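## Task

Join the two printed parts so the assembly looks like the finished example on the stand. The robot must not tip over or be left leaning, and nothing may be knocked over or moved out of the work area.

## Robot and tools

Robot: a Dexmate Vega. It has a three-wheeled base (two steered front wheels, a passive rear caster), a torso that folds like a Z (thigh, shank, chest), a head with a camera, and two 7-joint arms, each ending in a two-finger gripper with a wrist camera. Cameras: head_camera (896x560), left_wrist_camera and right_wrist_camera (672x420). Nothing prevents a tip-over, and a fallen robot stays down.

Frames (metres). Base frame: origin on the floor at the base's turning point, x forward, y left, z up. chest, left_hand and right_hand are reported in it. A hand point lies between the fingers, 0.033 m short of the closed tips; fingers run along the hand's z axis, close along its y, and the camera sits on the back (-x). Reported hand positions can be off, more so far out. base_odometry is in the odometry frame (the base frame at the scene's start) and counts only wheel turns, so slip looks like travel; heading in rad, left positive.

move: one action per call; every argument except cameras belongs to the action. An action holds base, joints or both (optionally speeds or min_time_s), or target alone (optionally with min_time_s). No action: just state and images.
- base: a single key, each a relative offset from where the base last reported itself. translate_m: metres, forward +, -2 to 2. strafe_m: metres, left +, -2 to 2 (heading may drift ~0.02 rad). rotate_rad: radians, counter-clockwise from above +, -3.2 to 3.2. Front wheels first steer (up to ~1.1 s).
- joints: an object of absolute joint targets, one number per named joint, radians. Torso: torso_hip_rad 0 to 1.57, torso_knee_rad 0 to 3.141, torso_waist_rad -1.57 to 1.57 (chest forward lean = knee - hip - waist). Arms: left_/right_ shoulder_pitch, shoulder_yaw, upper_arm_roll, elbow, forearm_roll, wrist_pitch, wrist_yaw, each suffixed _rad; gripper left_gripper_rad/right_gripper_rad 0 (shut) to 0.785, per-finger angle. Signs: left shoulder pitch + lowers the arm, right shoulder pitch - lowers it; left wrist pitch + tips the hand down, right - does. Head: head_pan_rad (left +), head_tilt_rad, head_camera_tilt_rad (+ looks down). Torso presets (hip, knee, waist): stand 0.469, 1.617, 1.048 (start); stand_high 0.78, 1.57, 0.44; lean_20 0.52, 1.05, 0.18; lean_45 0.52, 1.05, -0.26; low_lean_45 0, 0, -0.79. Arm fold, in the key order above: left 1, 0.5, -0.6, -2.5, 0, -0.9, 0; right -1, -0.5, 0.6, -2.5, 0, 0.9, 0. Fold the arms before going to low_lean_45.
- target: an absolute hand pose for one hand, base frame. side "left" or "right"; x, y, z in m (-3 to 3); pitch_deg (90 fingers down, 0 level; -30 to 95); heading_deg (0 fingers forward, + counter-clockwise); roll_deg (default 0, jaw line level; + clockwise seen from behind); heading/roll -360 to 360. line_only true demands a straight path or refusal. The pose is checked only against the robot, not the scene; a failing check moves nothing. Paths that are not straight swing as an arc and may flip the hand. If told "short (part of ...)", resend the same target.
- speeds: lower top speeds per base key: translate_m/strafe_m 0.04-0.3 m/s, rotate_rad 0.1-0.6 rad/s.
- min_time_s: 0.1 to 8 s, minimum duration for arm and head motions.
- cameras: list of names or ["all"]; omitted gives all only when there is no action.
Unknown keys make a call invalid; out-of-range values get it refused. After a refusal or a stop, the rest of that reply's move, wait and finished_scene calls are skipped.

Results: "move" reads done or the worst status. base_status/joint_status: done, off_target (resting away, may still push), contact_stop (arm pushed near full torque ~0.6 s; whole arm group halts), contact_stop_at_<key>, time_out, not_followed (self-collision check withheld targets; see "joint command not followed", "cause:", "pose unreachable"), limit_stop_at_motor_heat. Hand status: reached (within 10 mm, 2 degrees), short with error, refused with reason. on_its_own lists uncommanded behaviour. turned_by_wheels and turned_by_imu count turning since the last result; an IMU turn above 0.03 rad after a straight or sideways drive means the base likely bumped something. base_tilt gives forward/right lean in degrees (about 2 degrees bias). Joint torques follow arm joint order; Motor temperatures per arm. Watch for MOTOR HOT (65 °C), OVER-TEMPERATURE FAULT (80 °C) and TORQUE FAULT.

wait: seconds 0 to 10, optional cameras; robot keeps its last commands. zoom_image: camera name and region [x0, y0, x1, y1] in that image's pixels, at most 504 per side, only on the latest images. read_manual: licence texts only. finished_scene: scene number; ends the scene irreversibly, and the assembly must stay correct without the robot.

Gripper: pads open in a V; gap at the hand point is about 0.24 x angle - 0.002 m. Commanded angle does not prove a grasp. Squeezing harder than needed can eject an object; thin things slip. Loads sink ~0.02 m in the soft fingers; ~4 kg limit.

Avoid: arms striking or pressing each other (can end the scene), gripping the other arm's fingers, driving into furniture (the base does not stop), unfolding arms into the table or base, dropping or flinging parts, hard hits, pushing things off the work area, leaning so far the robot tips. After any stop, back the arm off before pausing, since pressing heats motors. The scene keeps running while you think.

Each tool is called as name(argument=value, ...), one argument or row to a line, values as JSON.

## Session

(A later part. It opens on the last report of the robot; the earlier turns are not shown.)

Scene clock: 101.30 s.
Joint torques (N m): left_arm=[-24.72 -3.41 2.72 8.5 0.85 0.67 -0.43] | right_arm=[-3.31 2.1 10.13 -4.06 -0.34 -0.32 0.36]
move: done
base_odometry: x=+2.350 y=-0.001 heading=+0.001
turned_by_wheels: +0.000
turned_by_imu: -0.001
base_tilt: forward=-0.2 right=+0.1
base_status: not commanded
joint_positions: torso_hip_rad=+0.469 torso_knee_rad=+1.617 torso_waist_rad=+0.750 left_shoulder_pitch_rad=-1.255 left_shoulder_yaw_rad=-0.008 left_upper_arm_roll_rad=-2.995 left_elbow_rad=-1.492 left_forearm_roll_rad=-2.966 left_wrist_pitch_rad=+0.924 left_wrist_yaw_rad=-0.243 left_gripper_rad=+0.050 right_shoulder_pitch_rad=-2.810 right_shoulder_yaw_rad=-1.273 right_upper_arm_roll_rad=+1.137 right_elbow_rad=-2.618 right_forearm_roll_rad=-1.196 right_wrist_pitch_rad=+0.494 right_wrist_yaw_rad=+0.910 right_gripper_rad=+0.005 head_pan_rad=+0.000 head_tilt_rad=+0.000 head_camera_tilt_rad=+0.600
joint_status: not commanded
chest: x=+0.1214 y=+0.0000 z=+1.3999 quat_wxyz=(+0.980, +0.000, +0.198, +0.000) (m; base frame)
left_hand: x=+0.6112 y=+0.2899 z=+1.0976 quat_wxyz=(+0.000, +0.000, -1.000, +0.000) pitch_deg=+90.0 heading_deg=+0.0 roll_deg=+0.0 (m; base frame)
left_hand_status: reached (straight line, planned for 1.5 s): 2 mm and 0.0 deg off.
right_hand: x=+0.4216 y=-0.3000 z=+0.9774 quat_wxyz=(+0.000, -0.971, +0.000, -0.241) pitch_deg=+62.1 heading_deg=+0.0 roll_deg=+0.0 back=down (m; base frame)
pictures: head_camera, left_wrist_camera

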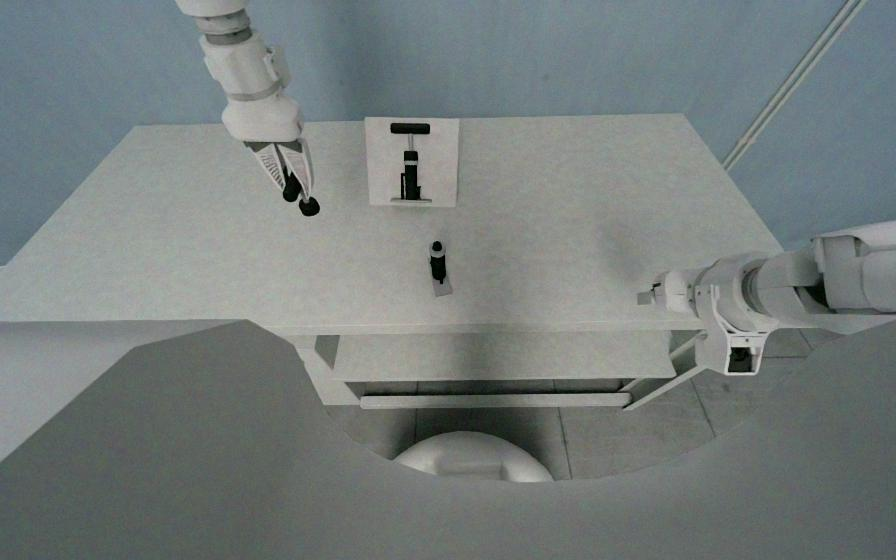

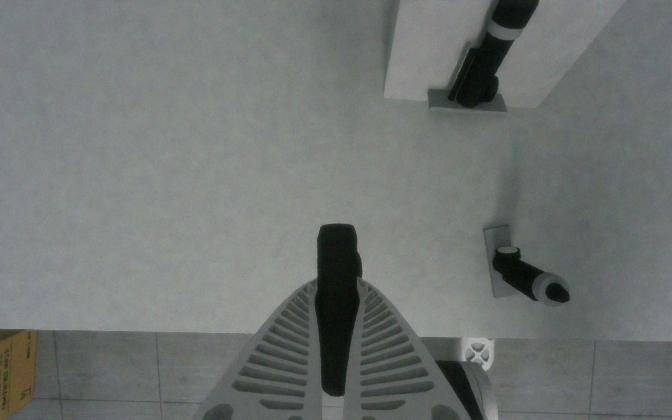

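move(
  target={"side":"left","x":0.5,"y":0.29,"z":1.14,"pitch_deg":90,"heading_deg":0,"line_only":true},
)

move(
  base={"strafe_m": -0.25},
  speeds={"strafe_m": 0.15},
  cameras=["head_camera","left_wrist_camera"],
)

zoom_image(
  camera="left_wrist_camera",
  region=[300, 140, 400, 240],
)

zoom_image(
  camera="head_camera",
  region=[260, 140, 370, 260],
)

Scene clock: 105.63 s.
Joint torques (N m): left_arm=[-19.8 -3.79 2.45 5.86 0.59 -0.24 0.27] | right_arm=[-2.96 -0.87 9.84 -2.83 -0.03 -0.86 -0.1]
move: done
base_odometry: x=+2.350 y=-0.001 heading=+0.001
turned_by_wheels: +0.000
turned_by_imu: -0.001
base_tilt: forward=-0.4 right=+0.3
base_status: not commanded
joint_positions: torso_hip_rad=+0.469 torso_knee_rad=+1.617 torso_waist_rad=+0.750 left_shoulder_pitch_rad=-1.618 left_shoulder_yaw_rad=-0.017 left_upper_arm_roll_rad=-2.985 left_elbow_rad=-1.999 left_forearm_roll_rad=-2.942 left_wrist_pitch_rad=+0.778 left_wrist_yaw_rad=-0.211 left_gripper_rad=+0.050 right_shoulder_pitch_rad=-2.810 right_shoulder_yaw_rad=-1.273 right_upper_arm_roll_rad=+1.137 right_elbow_rad=-2.618 right_forearm_roll_rad=-1.196 right_wrist_pitch_rad=+0.494 right_wrist_yaw_rad=+0.910 right_gripper_rad=+0.005 head_pan_rad=+0.000 head_tilt_rad=+0.000 head_camera_tilt_rad=+0.600
joint_status: not commanded
chest: x=+0.1214 y=+0.0000 z=+1.3999 quat_wxyz=(+0.980, +0.000, +0.198, +0.000) (m; base frame)
left_hand: x=+0.5010 y=+0.2899 z=+1.1395 quat_wxyz=(+0.000, +0.000, -1.000, +0.000) pitch_deg=+90.0 heading_deg=+0.0 roll_deg=+0.0 (m; base frame)
left_hand_status: reached (straight line, planned for 1.9 s): 1 mm and 0.0 deg off.
right_hand: x=+0.4216 y=-0.3000 z=+0.9774 quat_wxyz=(+0.000, -0.971, +0.000, -0.241) pitch_deg=+62.1 heading_deg=+0.0 roll_deg=+0.0 back=down (m; base frame)
pictures: none

Scene clock: 109.33 s.
Joint torques (N m): left_arm=[-19.8 -2.12 1.5 6.25 0.19 -0.23 0.54] | right_arm=[-1.24 0.11 8.35 -4.17 -0.28 -0.24 0.25]
move: done
base_odometry: x=+2.350 y=-0.251 heading=+0.001
turned_by_wheels: -0.001
turned_by_imu: +0.003
base_tilt: forward=-0.4 right=+0.2
base_status: done
joint_positions: torso_hip_rad=+0.469 torso_knee_rad=+1.617 torso_waist_rad=+0.750 left_shoulder_pitch_rad=-1.622 left_shoulder_yaw_rad=-0.017 left_upper_arm_roll_rad=-2.985 left_elbow_rad=-2.004 left_forearm_roll_rad=-2.942 left_wrist_pitch_rad=+0.777 left_wrist_yaw_rad=-0.211 left_gripper_rad=+0.050 right_shoulder_pitch_rad=-2.810 right_shoulder_yaw_rad=-1.273 right_upper_arm_roll_rad=+1.137 right_elbow_rad=-2.618 right_forearm_roll_rad=-1.196 right_wrist_pitch_rad=+0.494 right_wrist_yaw_rad=+0.910 right_gripper_rad=+0.005 head_pan_rad=+0.000 head_tilt_rad=+0.000 head_camera_tilt_rad=+0.600
joint_status: not commanded
chest: x=+0.1214 y=+0.0000 z=+1.3999 quat_wxyz=(+0.980, +0.000, +0.198, +0.000) (m; base frame)
left_hand: x=+0.4999 y=+0.2899 z=+1.1398 quat_wxyz=(+0.000, +0.000, -1.000, +0.000) pitch_deg=+90.0 heading_deg=+0.0 roll_deg=+0.0 (m; base frame)
right_hand: x=+0.4216 y=-0.3000 z=+0.9774 quat_wxyz=(+0.000, -0.971, +0.000, -0.241) pitch_deg=+62.1 heading_deg=+0.0 roll_deg=+0.0 back=down (m; base frame)
pictures: head_camera, left_wrist_camera

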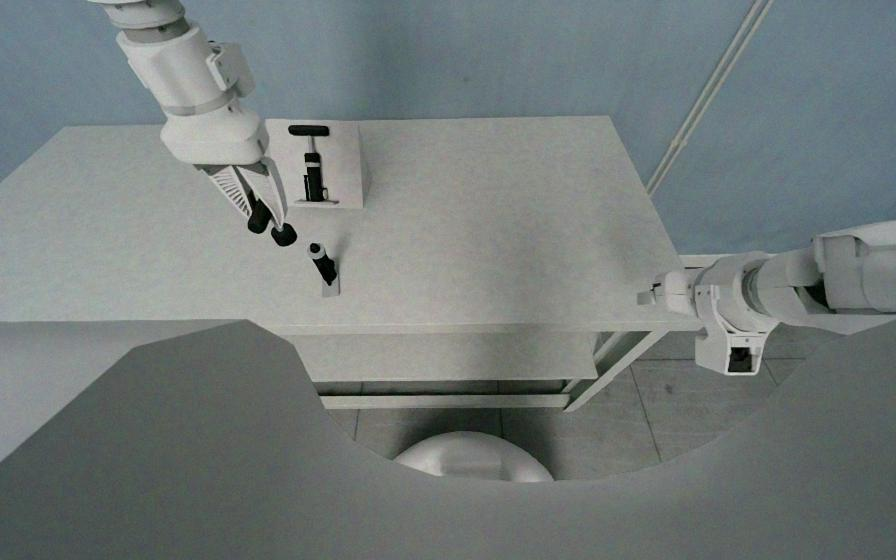

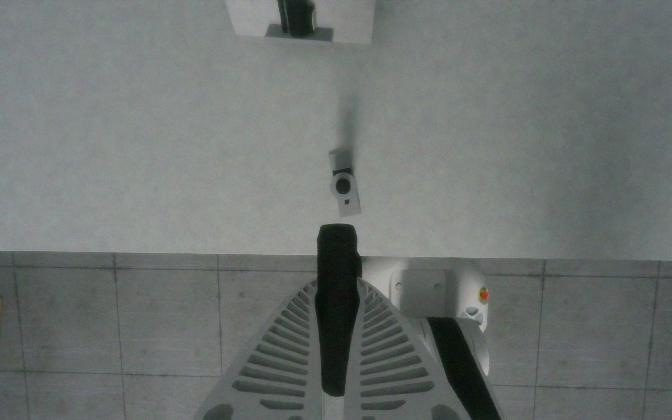

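Scaled by 5.040 from the camera's 672x420 image, which has a finer 960x600 frame.

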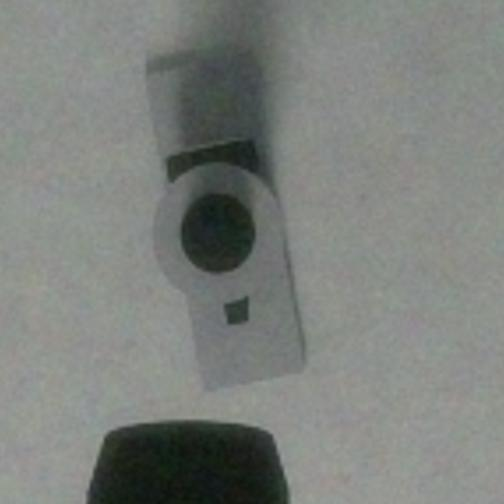

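Scaled by 4.200 from the camera's 896x560 image, which has a finer 960x600 frame.

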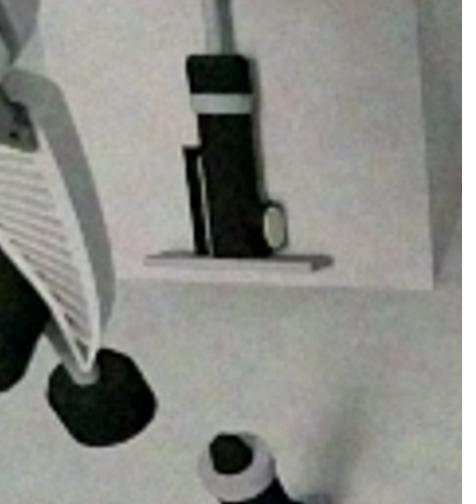

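move(
  target={"side":"left","x":0.56,"y":0.284,"z":1.12,"pitch_deg":90,"heading_deg":8,"line_only":true},
  cameras=["head_camera","left_wrist_camera"],
)

zoom_image(
  camera="head_camera",
  region=[260, 160, 370, 300],
)

move(
  target={"side":"right","x":0.42,"y":-0.05,"z":1.02,"pitch_deg":10,"heading_deg":60,"line_only":true},
  cameras=["head_camera","right_wrist_camera"],
)

Scene clock: 111.70 s.
Joint torques (N m): left_arm=[-18.92 -3.72 1.2 6.07 0.39 0 0.37] | right_arm=[-4.24 0.06 10.24 -4.58 -0.02 -0.07 0.05]
move: refused
base_odometry: x=+2.350 y=-0.251 heading=+0.001
turned_by_wheels: +0.000
turned_by_imu: -0.001
base_tilt: forward=-0.3 right=+0.2
base_status: not commanded
joint_positions: torso_hip_rad=+0.469 torso_knee_rad=+1.617 torso_waist_rad=+0.750 left_shoulder_pitch_rad=-1.622 left_shoulder_yaw_rad=-0.017 left_upper_arm_roll_rad=-2.985 left_elbow_rad=-2.004 left_forearm_roll_rad=-2.942 left_wrist_pitch_rad=+0.777 left_wrist_yaw_rad=-0.211 left_gripper_rad=+0.050 right_shoulder_pitch_rad=-2.810 right_shoulder_yaw_rad=-1.273 right_upper_arm_roll_rad=+1.137 right_elbow_rad=-2.618 right_forearm_roll_rad=-1.196 right_wrist_pitch_rad=+0.494 right_wrist_yaw_rad=+0.910 right_gripper_rad=+0.005 head_pan_rad=+0.000 head_tilt_rad=+0.000 head_camera_tilt_rad=+0.600
joint_status: not commanded
chest: x=+0.1214 y=+0.0000 z=+1.3999 quat_wxyz=(+0.980, +0.000, +0.198, +0.000) (m; base frame)
left_hand: x=+0.4999 y=+0.2899 z=+1.1398 quat_wxyz=(+0.000, +0.000, -1.000, +0.000) pitch_deg=+90.0 heading_deg=+0.0 roll_deg=+0.0 (m; base frame)
left_hand_status: refused: you asked line_only, and the move would not run on a straight line (no straight line was possible) but on a checked arc of 9.5 s: over the whole arc the hand travels 0.71 m to end 0.06 m from its start, up to 0.25 m off the straight line; left_forearm_roll_rad turns most, 2.93 rad; on the way or at its end the hand turns up to 172 deg from its attitude at the start. Nothing moved.
right_hand: x=+0.4216 y=-0.3000 z=+0.9774 quat_wxyz=(+0.000, -0.971, +0.000, -0.241) pitch_deg=+62.1 heading_deg=+0.0 roll_deg=+0.0 back=down (m; base frame)
pictures: head_camera, left_wrist_camera

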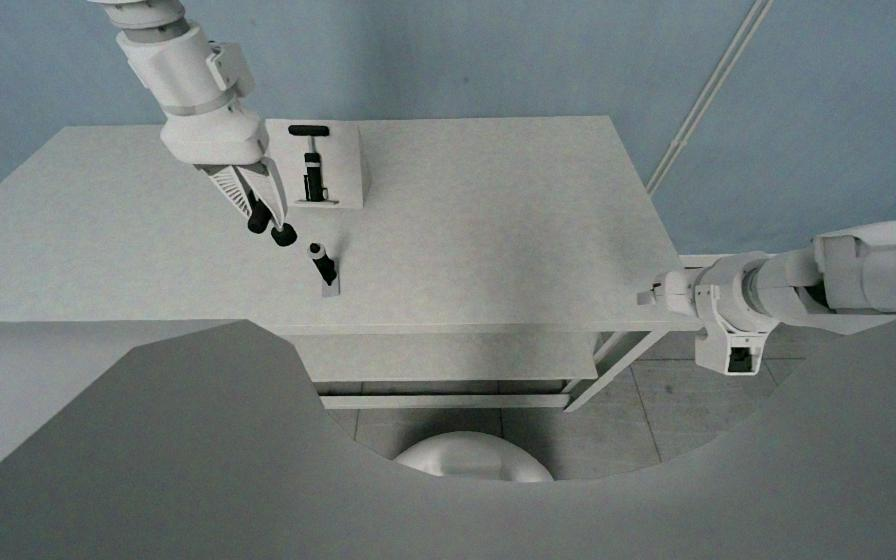

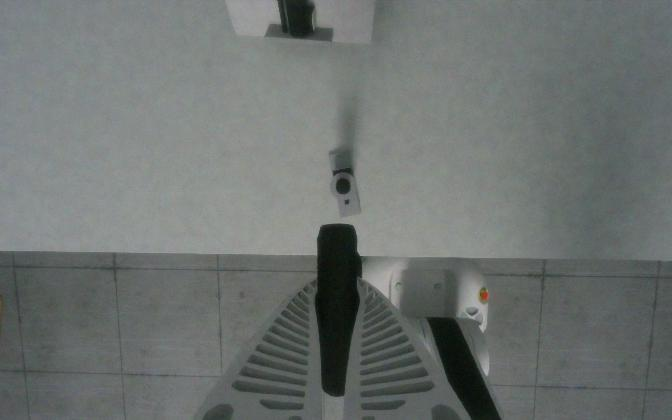

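Scaled by 3.600 from the camera's 896x560 image, which has a finer 960x600 frame.

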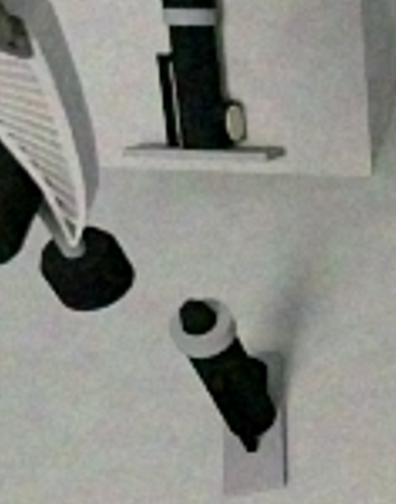

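not run: a stop came earlier in this reply.

move(
  base={"rotate_rad": 0.14},
  speeds={"rotate_rad": 0.2},
)

move(
  base={"strafe_m": -0.085},
  speeds={"strafe_m": 0.1},
  cameras=["head_camera","left_wrist_camera"],
)

zoom_image(
  camera="left_wrist_camera",
  region=[290, 100, 390, 240],
)

move(
  target={"side":"right","x":0.42,"y":-0.05,"z":1.02,"pitch_deg":10,"heading_deg":60,"line_only":true},
  cameras=["head_camera","right_wrist_camera"],
)

Scene clock: 114.23 s.
Joint torques (N m): left_arm=[-18.35 -2.27 1.56 5.67 0.63 0.18 0.16] | right_arm=[-2.5 -1.19 10.36 -3.94 -0.11 -1.61 0.42]
move: done
base_odometry: x=+2.351 y=-0.251 heading=+0.141
turned_by_wheels: +0.140
turned_by_imu: +0.136
base_tilt: forward=-0.2 right=+0.1
base_status: done
joint_positions: torso_hip_rad=+0.469 torso_knee_rad=+1.617 torso_waist_rad=+0.750 left_shoulder_pitch_rad=-1.622 left_shoulder_yaw_rad=-0.017 left_upper_arm_roll_rad=-2.985 left_elbow_rad=-2.004 left_forearm_roll_rad=-2.942 left_wrist_pitch_rad=+0.777 left_wrist_yaw_rad=-0.211 left_gripper_rad=+0.050 right_shoulder_pitch_rad=-2.810 right_shoulder_yaw_rad=-1.273 right_upper_arm_roll_rad=+1.137 right_elbow_rad=-2.618 right_forearm_roll_rad=-1.196 right_wrist_pitch_rad=+0.494 right_wrist_yaw_rad=+0.910 right_gripper_rad=+0.005 head_pan_rad=+0.000 head_tilt_rad=+0.000 head_camera_tilt_rad=+0.600
joint_status: not commanded
chest: x=+0.1214 y=+0.0000 z=+1.3999 quat_wxyz=(+0.980, +0.000, +0.198, +0.000) (m; base frame)
left_hand: x=+0.4999 y=+0.2899 z=+1.1398 quat_wxyz=(+0.000, +0.000, -1.000, +0.000) pitch_deg=+90.0 heading_deg=+0.0 roll_deg=+0.0 (m; base frame)
right_hand: x=+0.4216 y=-0.3000 z=+0.9774 quat_wxyz=(+0.000, -0.971, +0.000, -0.241) pitch_deg=+62.1 heading_deg=+0.0 roll_deg=+0.0 back=down (m; base frame)
pictures: none

Scene clock: 116.53 s.
Joint torques (N m): left_arm=[-18.67 -2.46 1.67 4.83 0.4 0.59 0.21] | right_arm=[-2.75 -0.57 10.41 -3.77 0.25 -0.76 0.31]
move: done
base_odometry: x=+2.362 y=-0.335 heading=+0.140
turned_by_wheels: -0.001
turned_by_imu: -0.001
base_tilt: forward=-0.2 right=+0.4
base_status: done
joint_positions: torso_hip_rad=+0.469 torso_knee_rad=+1.617 torso_waist_rad=+0.750 left_shoulder_pitch_rad=-1.622 left_shoulder_yaw_rad=-0.017 left_upper_arm_roll_rad=-2.985 left_elbow_rad=-2.004 left_forearm_roll_rad=-2.942 left_wrist_pitch_rad=+0.777 left_wrist_yaw_rad=-0.211 left_gripper_rad=+0.050 right_shoulder_pitch_rad=-2.810 right_shoulder_yaw_rad=-1.273 right_upper_arm_roll_rad=+1.137 right_elbow_rad=-2.618 right_forearm_roll_rad=-1.196 right_wrist_pitch_rad=+0.494 right_wrist_yaw_rad=+0.910 right_gripper_rad=+0.005 head_pan_rad=+0.000 head_tilt_rad=+0.000 head_camera_tilt_rad=+0.600
joint_status: not commanded
chest: x=+0.1214 y=+0.0000 z=+1.3999 quat_wxyz=(+0.980, +0.000, +0.198, +0.000) (m; base frame)
left_hand: x=+0.4999 y=+0.2899 z=+1.1398 quat_wxyz=(+0.000, +0.000, -1.000, +0.000) pitch_deg=+90.0 heading_deg=+0.0 roll_deg=+0.0 (m; base frame)
right_hand: x=+0.4216 y=-0.3000 z=+0.9774 quat_wxyz=(+0.000, -0.971, +0.000, -0.241) pitch_deg=+62.1 heading_deg=+0.0 roll_deg=+0.0 back=down (m; base frame)
pictures: head_camera, left_wrist_camera

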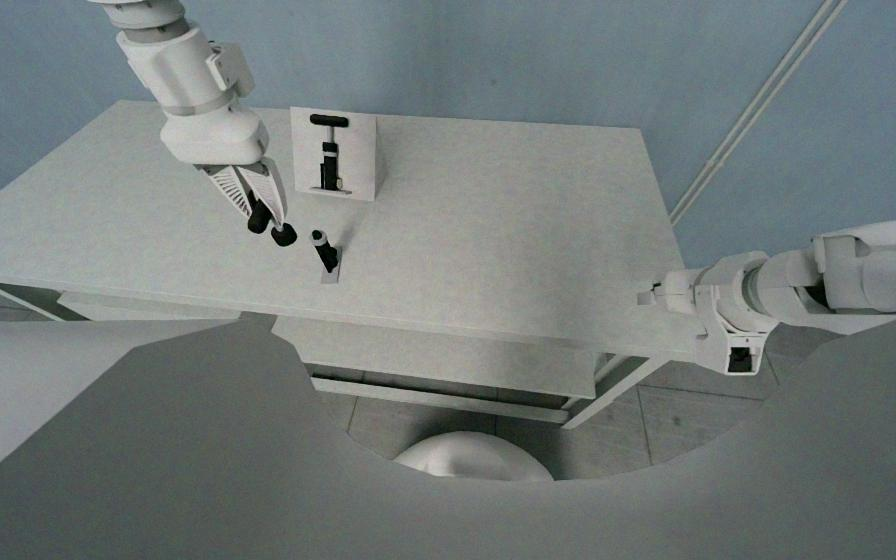

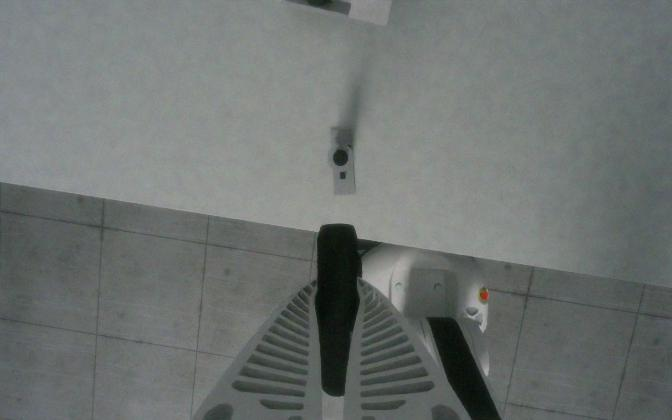

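Scaled by 3.600 from the camera's 672x420 image, which has a finer 960x600 frame.

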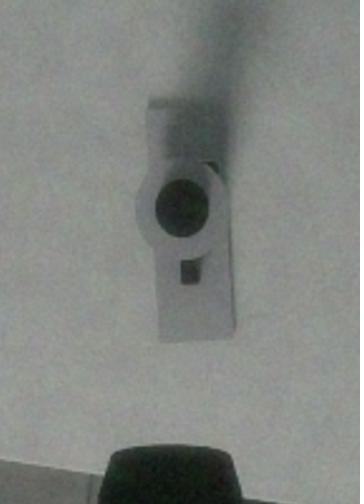

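Scene clock: 124.87 s.
Joint torques (N m): left_arm=[-20.28 -0.93 1.53 5.87 -0.1 -0.21 0.25] | right_arm=[8.94 -4.74 1.84 -3.51 0.26 -2.47 -0.04]
move: done
base_odometry: x=+2.362 y=-0.335 heading=+0.140
turned_by_wheels: +0.000
turned_by_imu: -0.002
base_tilt: forward=-0.3 right=+0.1
base_status: not commanded
joint_positions: torso_hip_rad=+0.469 torso_knee_rad=+1.617 torso_waist_rad=+0.750 left_shoulder_pitch_rad=-1.622 left_shoulder_yaw_rad=-0.017 left_upper_arm_roll_rad=-2.985 left_elbow_rad=-2.004 left_forearm_roll_rad=-2.942 left_wrist_pitch_rad=+0.777 left_wrist_yaw_rad=-0.211 left_gripper_rad=+0.050 right_shoulder_pitch_rad=-1.980 right_shoulder_yaw_rad=-1.385 right_upper_arm_roll_rad=-0.248 right_elbow_rad=-2.176 right_forearm_roll_rad=-2.495 right_wrist_pitch_rad=-0.521 right_wrist_yaw_rad=-0.139 right_gripper_rad=+0.005 head_pan_rad=+0.000 head_tilt_rad=+0.000 head_camera_tilt_rad=+0.600
joint_status: not commanded
chest: x=+0.1214 y=+0.0000 z=+1.3999 quat_wxyz=(+0.980, +0.000, +0.198, +0.000) (m; base frame)
left_hand: x=+0.4999 y=+0.2899 z=+1.1398 quat_wxyz=(+0.000, +0.000, -1.000, +0.000) pitch_deg=+90.0 heading_deg=+0.0 roll_deg=+0.0 (m; base frame)
right_hand: x=+0.4200 y=-0.0504 z=+1.0198 quat_wxyz=(+0.321, -0.664, -0.383, -0.556) pitch_deg=+10.1 heading_deg=+59.9 roll_deg=+0.0 back=down (m; base frame)
right_hand_status: reached (straight line, planned for 6.9 s): 0 mm and 0.1 deg off.
pictures: head_camera, right_wrist_camera

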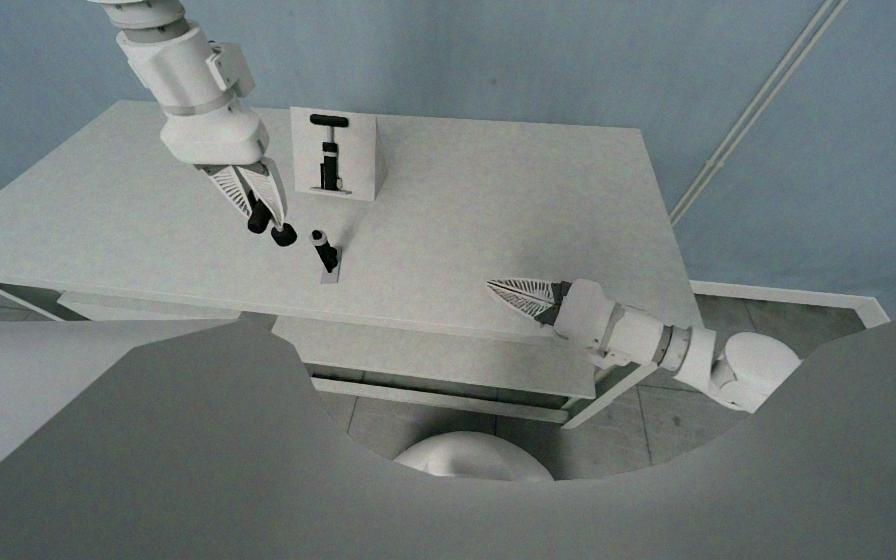

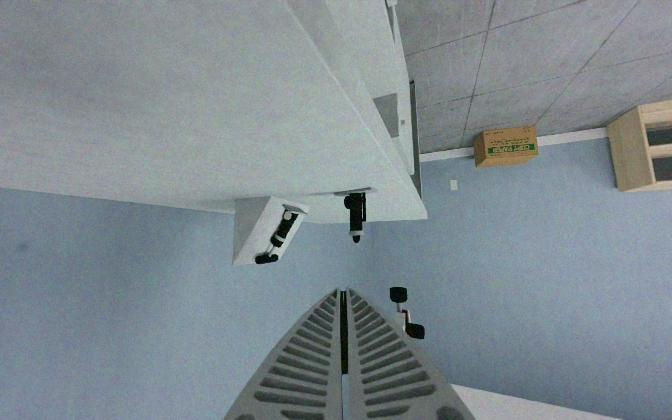

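move(
  target={"side":"left","x":0.5935,"y":0.2876,"z":1.10,"pitch_deg":90,"heading_deg":0,"line_only":true},
  cameras=["head_camera","left_wrist_camera","right_wrist_camera"],
)

zoom_image(
  camera="right_wrist_camera",
  region=[290, 170, 430, 310],
)

zoom_image(
  camera="head_camera",
  region=[260, 160, 370, 300],
)

Scene clock: 128.67 s.
Joint torques (N m): left_arm=[-14.15 1.3 -1.49 7.02 0.05 0.43 -0.22] | right_arm=[10.18 -2.52 2.29 -3.18 0.27 -2.17 -0.42]
move: done
base_odometry: x=+2.362 y=-0.335 heading=+0.140
turned_by_wheels: +0.000
turned_by_imu: -0.001
base_tilt: forward=-0.2 right=+0.3
base_status: not commanded
joint_positions: torso_hip_rad=+0.469 torso_knee_rad=+1.617 torso_waist_rad=+0.750 left_shoulder_pitch_rad=-1.314 left_shoulder_yaw_rad=-0.014 left_upper_arm_roll_rad=-2.996 left_elbow_rad=-1.600 left_forearm_roll_rad=-2.975 left_wrist_pitch_rad=+0.876 left_wrist_yaw_rad=-0.228 left_gripper_rad=+0.050 right_shoulder_pitch_rad=-1.976 right_shoulder_yaw_rad=-1.385 right_upper_arm_roll_rad=-0.252 right_elbow_rad=-2.175 right_forearm_roll_rad=-2.495 right_wrist_pitch_rad=-0.522 right_wrist_yaw_rad=-0.140 right_gripper_rad=+0.005 head_pan_rad=+0.000 head_tilt_rad=+0.000 head_camera_tilt_rad=+0.600
joint_status: not commanded
chest: x=+0.1214 y=+0.0000 z=+1.3999 quat_wxyz=(+0.980, +0.000, +0.198, +0.000) (m; base frame)
left_hand: x=+0.5925 y=+0.2878 z=+1.1005 quat_wxyz=(+0.000, +0.000, -1.000, +0.000) pitch_deg=+90.0 heading_deg=+0.0 roll_deg=+0.0 (m; base frame)
left_hand_status: reached (straight line, planned for 1.6 s): 1 mm and 0.0 deg off.
right_hand: x=+0.4200 y=-0.0500 z=+1.0199 quat_wxyz=(+0.321, -0.664, -0.383, -0.557) pitch_deg=+10.0 heading_deg=+60.0 roll_deg=+0.0 back=down (m; base frame)
pictures: head_camera, left_wrist_camera, right_wrist_camera

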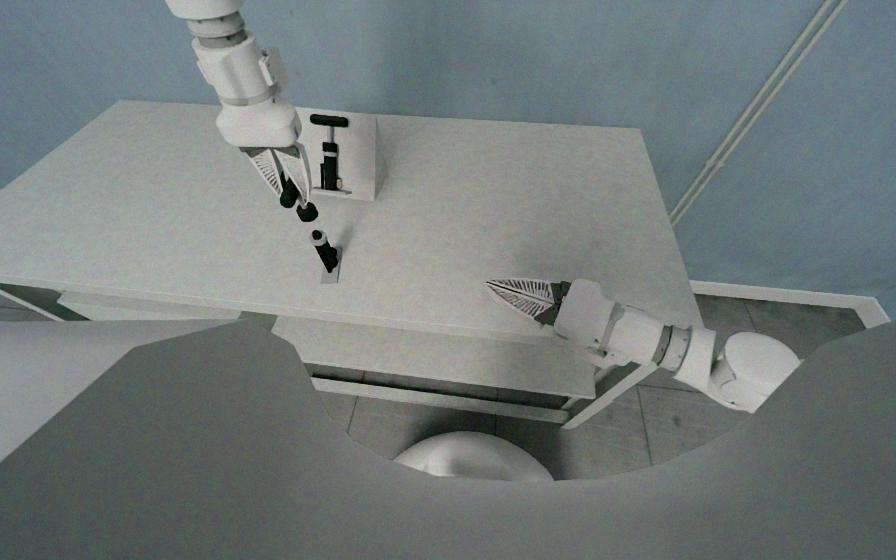

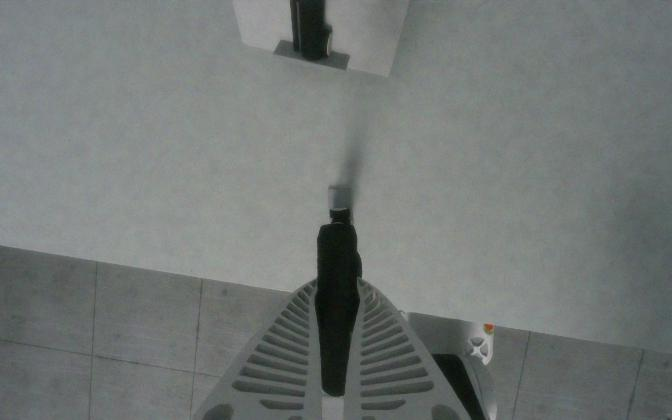

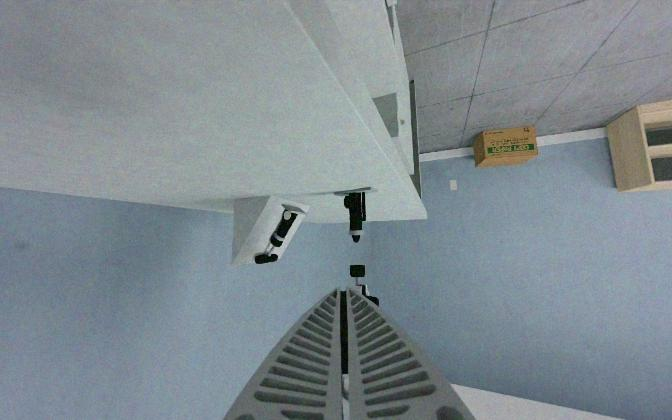

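Scaled by 3.600 from the camera's 672x420 image, which has a finer 960x600 frame.

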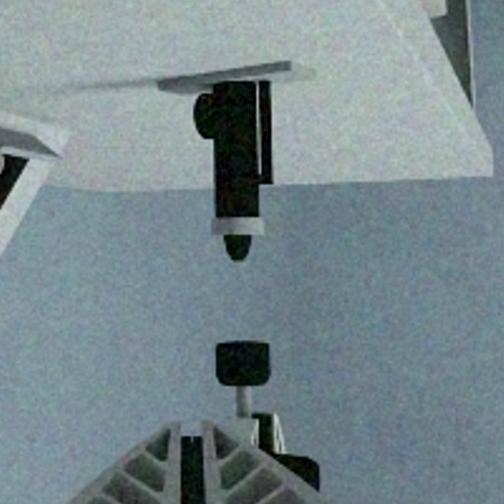

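Scaled by 3.600 from the camera's 896x560 image, which has a finer 960x600 frame.

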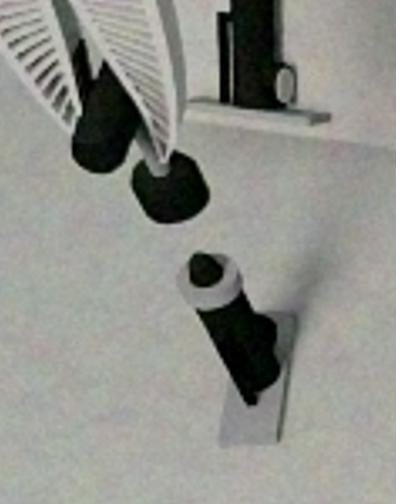

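move(
  target={"side":"left","x":0.597,"y":0.2885,"z":1.065,"pitch_deg":90,"heading_deg":0,"line_only":true},
  cameras=["head_camera","right_wrist_camera"],
)

zoom_image(
  camera="right_wrist_camera",
  region=[310, 180, 410, 280],
)

zoom_image(
  camera="head_camera",
  region=[280, 190, 350, 290],
)

Scene clock: 131.57 s.
Joint torques (N m): left_arm=[-13.77 2.68 2.67 6.76 -0.22 0.28 -0.01] | right_arm=[10.99 -1.88 1.31 -3.28 -0.25 -1.48 -0.33]
move: done
base_odometry: x=+2.362 y=-0.335 heading=+0.140
turned_by_wheels: +0.000
turned_by_imu: -0.001
base_tilt: forward=-0.4 right=+0.2
base_status: not commanded
joint_positions: torso_hip_rad=+0.469 torso_knee_rad=+1.617 torso_waist_rad=+0.750 left_shoulder_pitch_rad=-1.245 left_shoulder_yaw_rad=-0.009 left_upper_arm_roll_rad=-2.996 left_elbow_rad=-1.599 left_forearm_roll_rad=-2.992 left_wrist_pitch_rad=+0.808 left_wrist_yaw_rad=-0.212 left_gripper_rad=+0.050 right_shoulder_pitch_rad=-1.976 right_shoulder_yaw_rad=-1.385 right_upper_arm_roll_rad=-0.252 right_elbow_rad=-2.175 right_forearm_roll_rad=-2.495 right_wrist_pitch_rad=-0.522 right_wrist_yaw_rad=-0.140 right_gripper_rad=+0.005 head_pan_rad=+0.000 head_tilt_rad=+0.000 head_camera_tilt_rad=+0.600
joint_status: not commanded
chest: x=+0.1214 y=+0.0000 z=+1.3999 quat_wxyz=(+0.980, +0.000, +0.198, +0.000) (m; base frame)
left_hand: x=+0.5968 y=+0.2883 z=+1.0673 quat_wxyz=(+0.000, +0.000, -1.000, +0.000) pitch_deg=+90.0 heading_deg=+0.0 roll_deg=+0.0 (m; base frame)
left_hand_status: reached (straight line, planned for 0.6 s): 2 mm and 0.0 deg off.
right_hand: x=+0.4200 y=-0.0500 z=+1.0199 quat_wxyz=(+0.321, -0.664, -0.383, -0.557) pitch_deg=+10.0 heading_deg=+60.0 roll_deg=+0.0 back=down (m; base frame)
pictures: head_camera, right_wrist_camera

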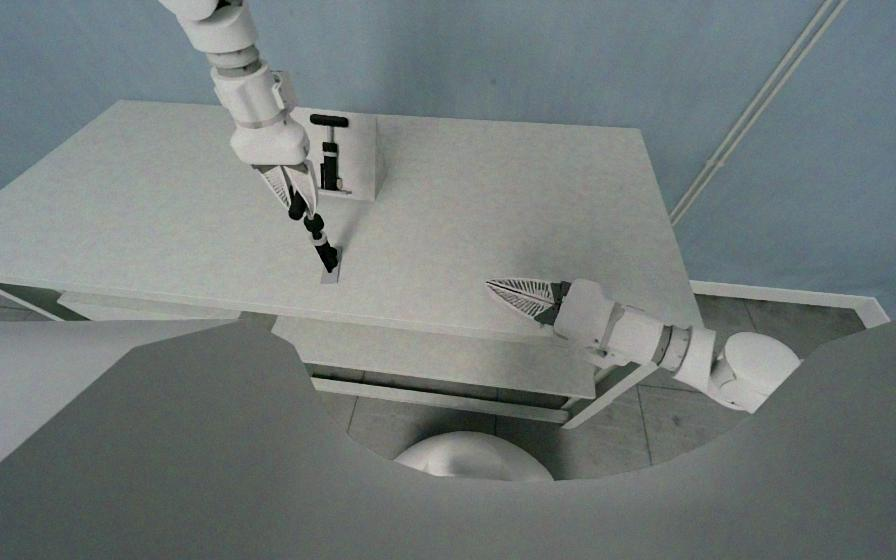

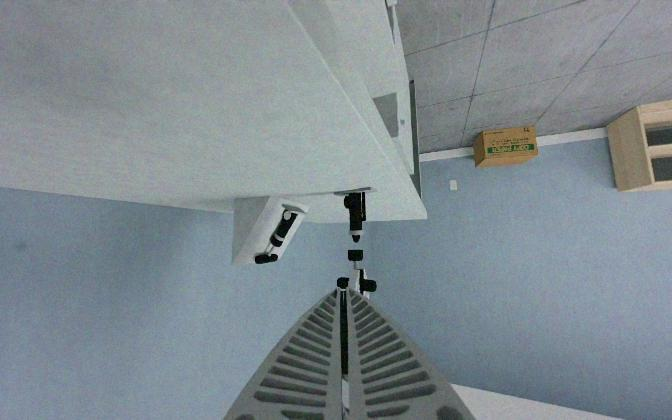

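Scaled by 5.040 from the camera's 672x420 image, which has a finer 960x600 frame.

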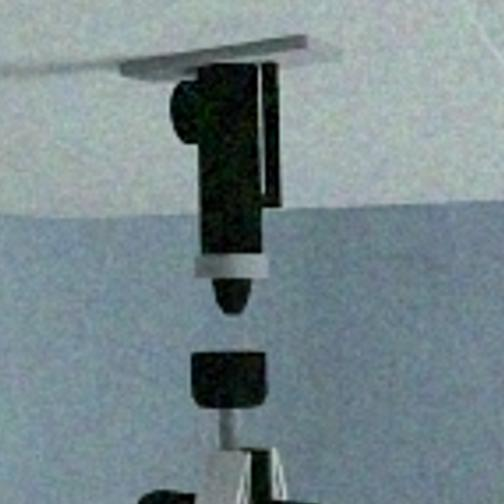

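Scaled by 5.040 from the camera's 896x560 image, which has a finer 960x600 frame.

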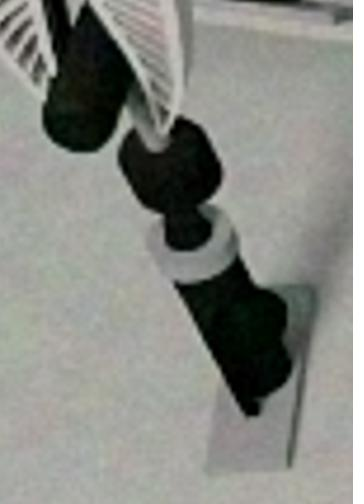

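move(
  target={"side":"left","x":0.600,"y":0.296,"z":1.063,"pitch_deg":90,"heading_deg":0,"line_only":true},
  cameras=["head_camera","right_wrist_camera"],
)

zoom_image(
  camera="right_wrist_camera",
  region=[310, 180, 410, 280],
)

zoom_image(
  camera="head_camera",
  region=[280, 190, 350, 290],
)

Scene clock: 135.07 s.
Joint torques (N m): left_arm=[-14.34 1.07 2.95 7.87 0.43 -0.3 -0.21] | right_arm=[10.92 -3.65 1.91 -1.43 0 -2.63 -0.17]
move: done
base_odometry: x=+2.362 y=-0.335 heading=+0.140
turned_by_wheels: +0.000
turned_by_imu: -0.001
base_tilt: forward=-0.2 right=+0.3
base_status: not commanded
joint_positions: torso_hip_rad=+0.469 torso_knee_rad=+1.617 torso_waist_rad=+0.750 left_shoulder_pitch_rad=-1.230 left_shoulder_yaw_rad=+0.002 left_upper_arm_roll_rad=-2.990 left_elbow_rad=-1.584 left_forearm_roll_rad=-2.978 left_wrist_pitch_rad=+0.806 left_wrist_yaw_rad=-0.220 left_gripper_rad=+0.050 right_shoulder_pitch_rad=-1.976 right_shoulder_yaw_rad=-1.385 right_upper_arm_roll_rad=-0.252 right_elbow_rad=-2.175 right_forearm_roll_rad=-2.495 right_wrist_pitch_rad=-0.522 right_wrist_yaw_rad=-0.140 right_gripper_rad=+0.005 head_pan_rad=+0.000 head_tilt_rad=+0.000 head_camera_tilt_rad=+0.600
joint_status: not commanded
chest: x=+0.1214 y=+0.0000 z=+1.3999 quat_wxyz=(+0.980, +0.000, +0.198, +0.000) (m; base frame)
left_hand: x=+0.5993 y=+0.2941 z=+1.0636 quat_wxyz=(+0.000, +0.000, -1.000, +0.000) pitch_deg=+90.0 heading_deg=+0.0 roll_deg=+0.0 (m; base frame)
left_hand_status: reached (straight line, planned for 0.3 s): 2 mm and 0.0 deg off.
right_hand: x=+0.4200 y=-0.0500 z=+1.0199 quat_wxyz=(+0.321, -0.664, -0.383, -0.557) pitch_deg=+10.0 heading_deg=+60.0 roll_deg=+0.0 back=down (m; base frame)
pictures: head_camera, right_wrist_camera

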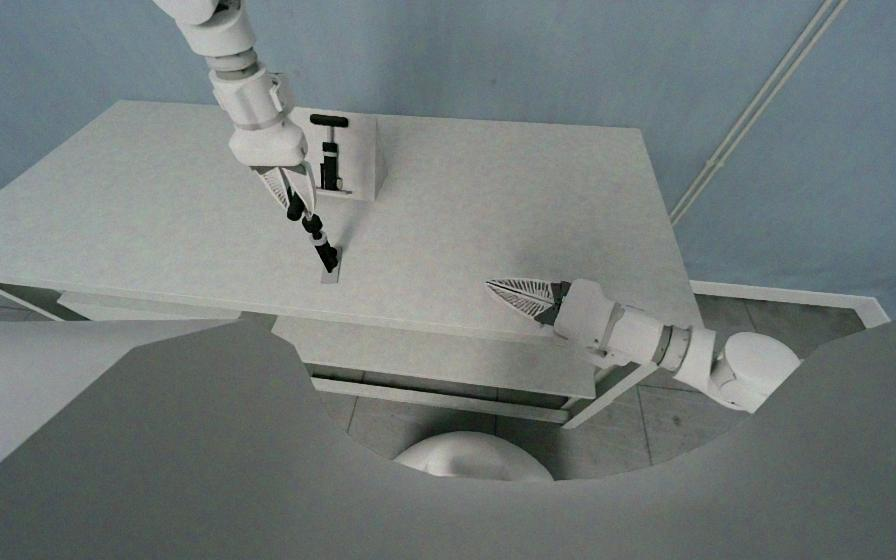

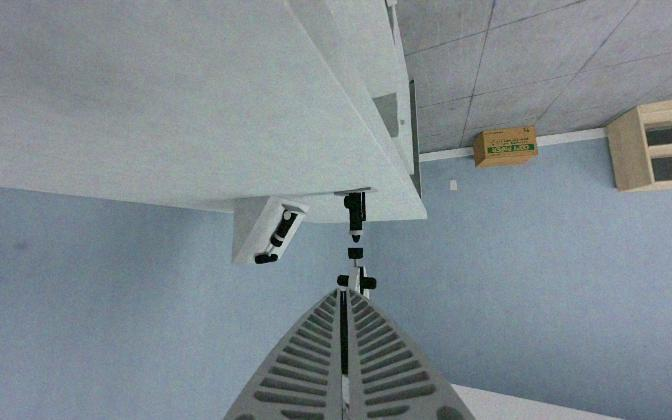

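Scaled by 5.040 from the camera's 672x420 image, which has a finer 960x600 frame.

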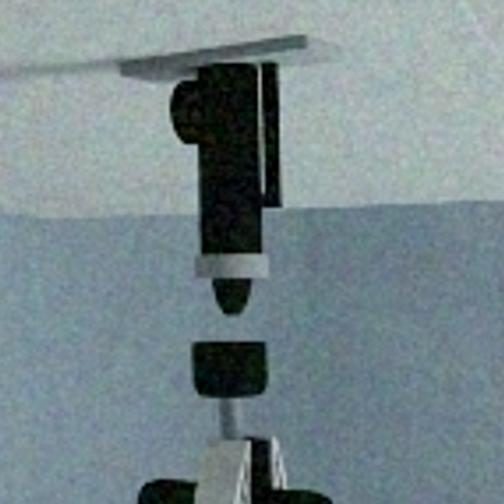

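Scaled by 5.040 from the camera's 896x560 image, which has a finer 960x600 frame.

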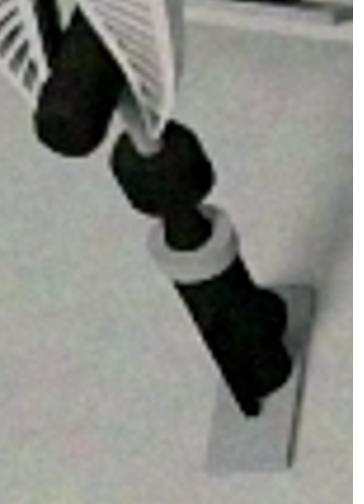

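move(
  target={"side":"left","x":0.601,"y":0.299,"z":1.056,"pitch_deg":90,"heading_deg":0,"line_only":true},
  cameras=["head_camera","right_wrist_camera"],
)

zoom_image(
  camera="right_wrist_camera",
  region=[310, 180, 410, 280],
)

zoom_image(
  camera="head_camera",
  region=[280, 190, 350, 290],
)

Scene clock: 136.70 s.
Joint torques (N m): left_arm=[-13.76 -0.57 3.46 6.62 0.45 0.3 0.1] | right_arm=[9.9 -2.95 1.94 -3.65 -0.04 -2.38 -0.21]
move: done
base_odometry: x=+2.362 y=-0.335 heading=+0.140
turned_by_wheels: +0.000
turned_by_imu: +0.000
base_tilt: forward=-0.2 right=+0.3
base_status: not commanded
joint_positions: torso_hip_rad=+0.469 torso_knee_rad=+1.617 torso_waist_rad=+0.750 left_shoulder_pitch_rad=-1.215 left_shoulder_yaw_rad=+0.009 left_upper_arm_roll_rad=-2.986 left_elbow_rad=-1.576 left_forearm_roll_rad=-2.970 left_wrist_pitch_rad=+0.797 left_wrist_yaw_rad=-0.223 left_gripper_rad=+0.050 right_shoulder_pitch_rad=-1.976 right_shoulder_yaw_rad=-1.385 right_upper_arm_roll_rad=-0.252 right_elbow_rad=-2.175 right_forearm_roll_rad=-2.495 right_wrist_pitch_rad=-0.522 right_wrist_yaw_rad=-0.140 right_gripper_rad=+0.005 head_pan_rad=+0.000 head_tilt_rad=+0.000 head_camera_tilt_rad=+0.600
joint_status: not commanded
chest: x=+0.1214 y=+0.0000 z=+1.3999 quat_wxyz=(+0.980, +0.000, +0.198, +0.000) (m; base frame)
left_hand: x=+0.6006 y=+0.2979 z=+1.0579 quat_wxyz=(+0.000, +0.000, -1.000, +0.000) pitch_deg=+90.0 heading_deg=+0.0 roll_deg=+0.0 (m; base frame)
left_hand_status: reached (straight line, planned for 0.3 s): 2 mm and 0.0 deg off.
right_hand: x=+0.4200 y=-0.0500 z=+1.0199 quat_wxyz=(+0.321, -0.664, -0.383, -0.557) pitch_deg=+10.0 heading_deg=+60.0 roll_deg=+0.0 back=down (m; base frame)
pictures: head_camera, right_wrist_camera

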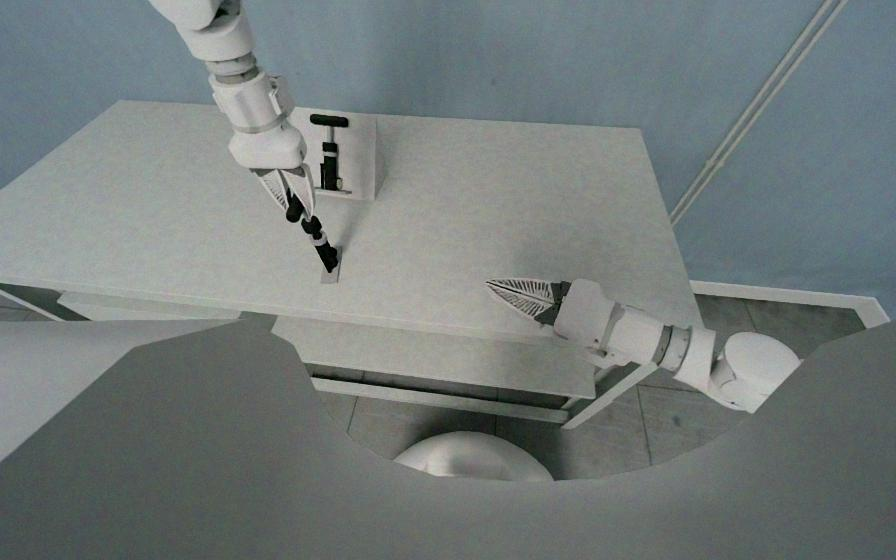

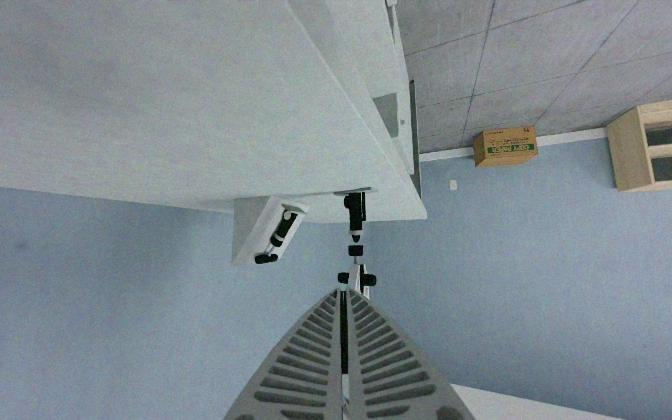

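Scaled by 5.040 from the camera's 672x420 image, which has a finer 960x600 frame.

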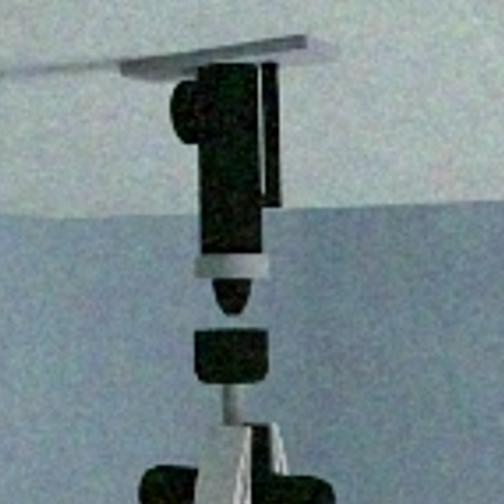

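Scaled by 5.040 from the camera's 896x560 image, which has a finer 960x600 frame.

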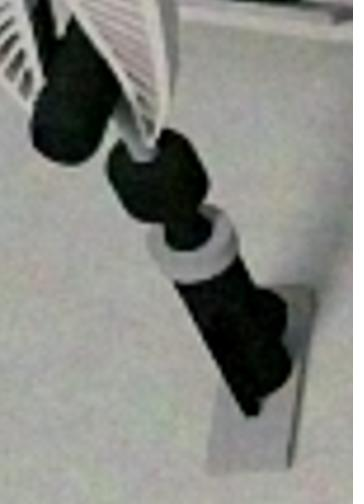

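move(
  target={"side":"left","x":0.601,"y":0.2985,"z":1.045,"pitch_deg":90,"heading_deg":0,"line_only":true},
  min_time_s=2,
  cameras=["head_camera","right_wrist_camera"],
)

zoom_image(
  camera="right_wrist_camera",
  region=[310, 180, 410, 280],
)

zoom_image(
  camera="head_camera",
  region=[280, 190, 350, 290],
)

Scene clock: 140.63 s.
Joint torques (N m): left_arm=[-14.1 2.09 0.56 5.42 -0.09 0.51 0.36] | right_arm=[9.14 -2.32 1.89 -2.36 0.34 -1.95 -0.02]
move: done
base_odometry: x=+2.362 y=-0.335 heading=+0.140
turned_by_wheels: +0.000
turned_by_imu: -0.001
base_tilt: forward=-0.1 right=+0.4
base_status: not commanded
joint_positions: torso_hip_rad=+0.469 torso_knee_rad=+1.617 torso_waist_rad=+0.750 left_shoulder_pitch_rad=-1.191 left_shoulder_yaw_rad=+0.012 left_upper_arm_roll_rad=-2.986 left_elbow_rad=-1.578 left_forearm_roll_rad=-2.975 left_wrist_pitch_rad=+0.771 left_wrist_yaw_rad=-0.218 left_gripper_rad=+0.050 right_shoulder_pitch_rad=-1.976 right_shoulder_yaw_rad=-1.385 right_upper_arm_roll_rad=-0.252 right_elbow_rad=-2.175 right_forearm_roll_rad=-2.495 right_wrist_pitch_rad=-0.522 right_wrist_yaw_rad=-0.140 right_gripper_rad=+0.005 head_pan_rad=+0.000 head_tilt_rad=+0.000 head_camera_tilt_rad=+0.600
joint_status: not commanded
chest: x=+0.1214 y=+0.0000 z=+1.3999 quat_wxyz=(+0.980, +0.000, +0.198, +0.000) (m; base frame)
left_hand: x=+0.6010 y=+0.2985 z=+1.0458 quat_wxyz=(+0.000, +0.000, -1.000, +0.000) pitch_deg=+90.0 heading_deg=+0.0 roll_deg=+0.0 (m; base frame)
left_hand_status: reached (straight line, planned for 2.0 s): 1 mm and 0.0 deg off.
right_hand: x=+0.4200 y=-0.0500 z=+1.0199 quat_wxyz=(+0.321, -0.664, -0.383, -0.557) pitch_deg=+10.0 heading_deg=+60.0 roll_deg=+0.0 back=down (m; base frame)
pictures: head_camera, right_wrist_camera

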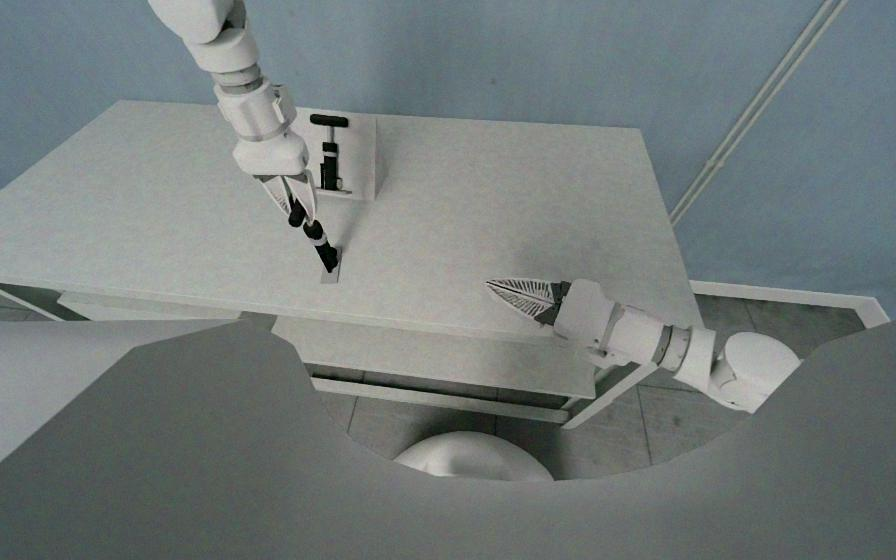

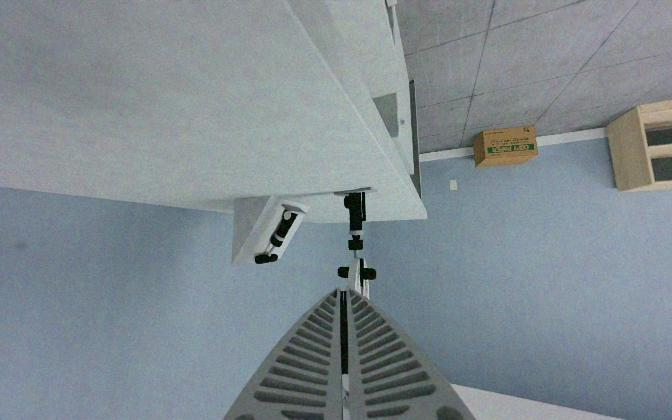

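Scaled by 5.040 from the camera's 672x420 image, which has a finer 960x600 frame.

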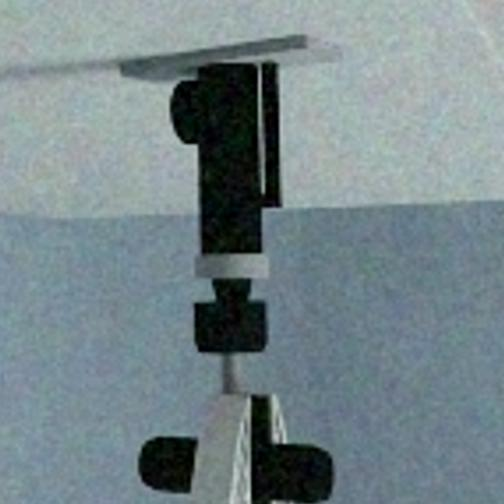

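Scaled by 5.040 from the camera's 896x560 image, which has a finer 960x600 frame.

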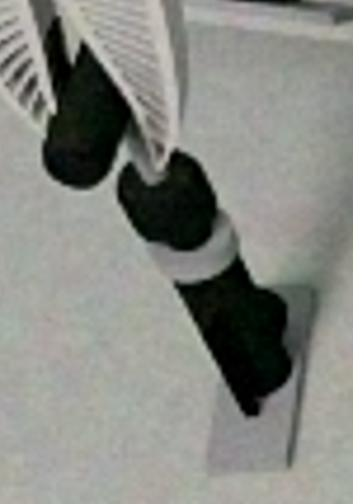

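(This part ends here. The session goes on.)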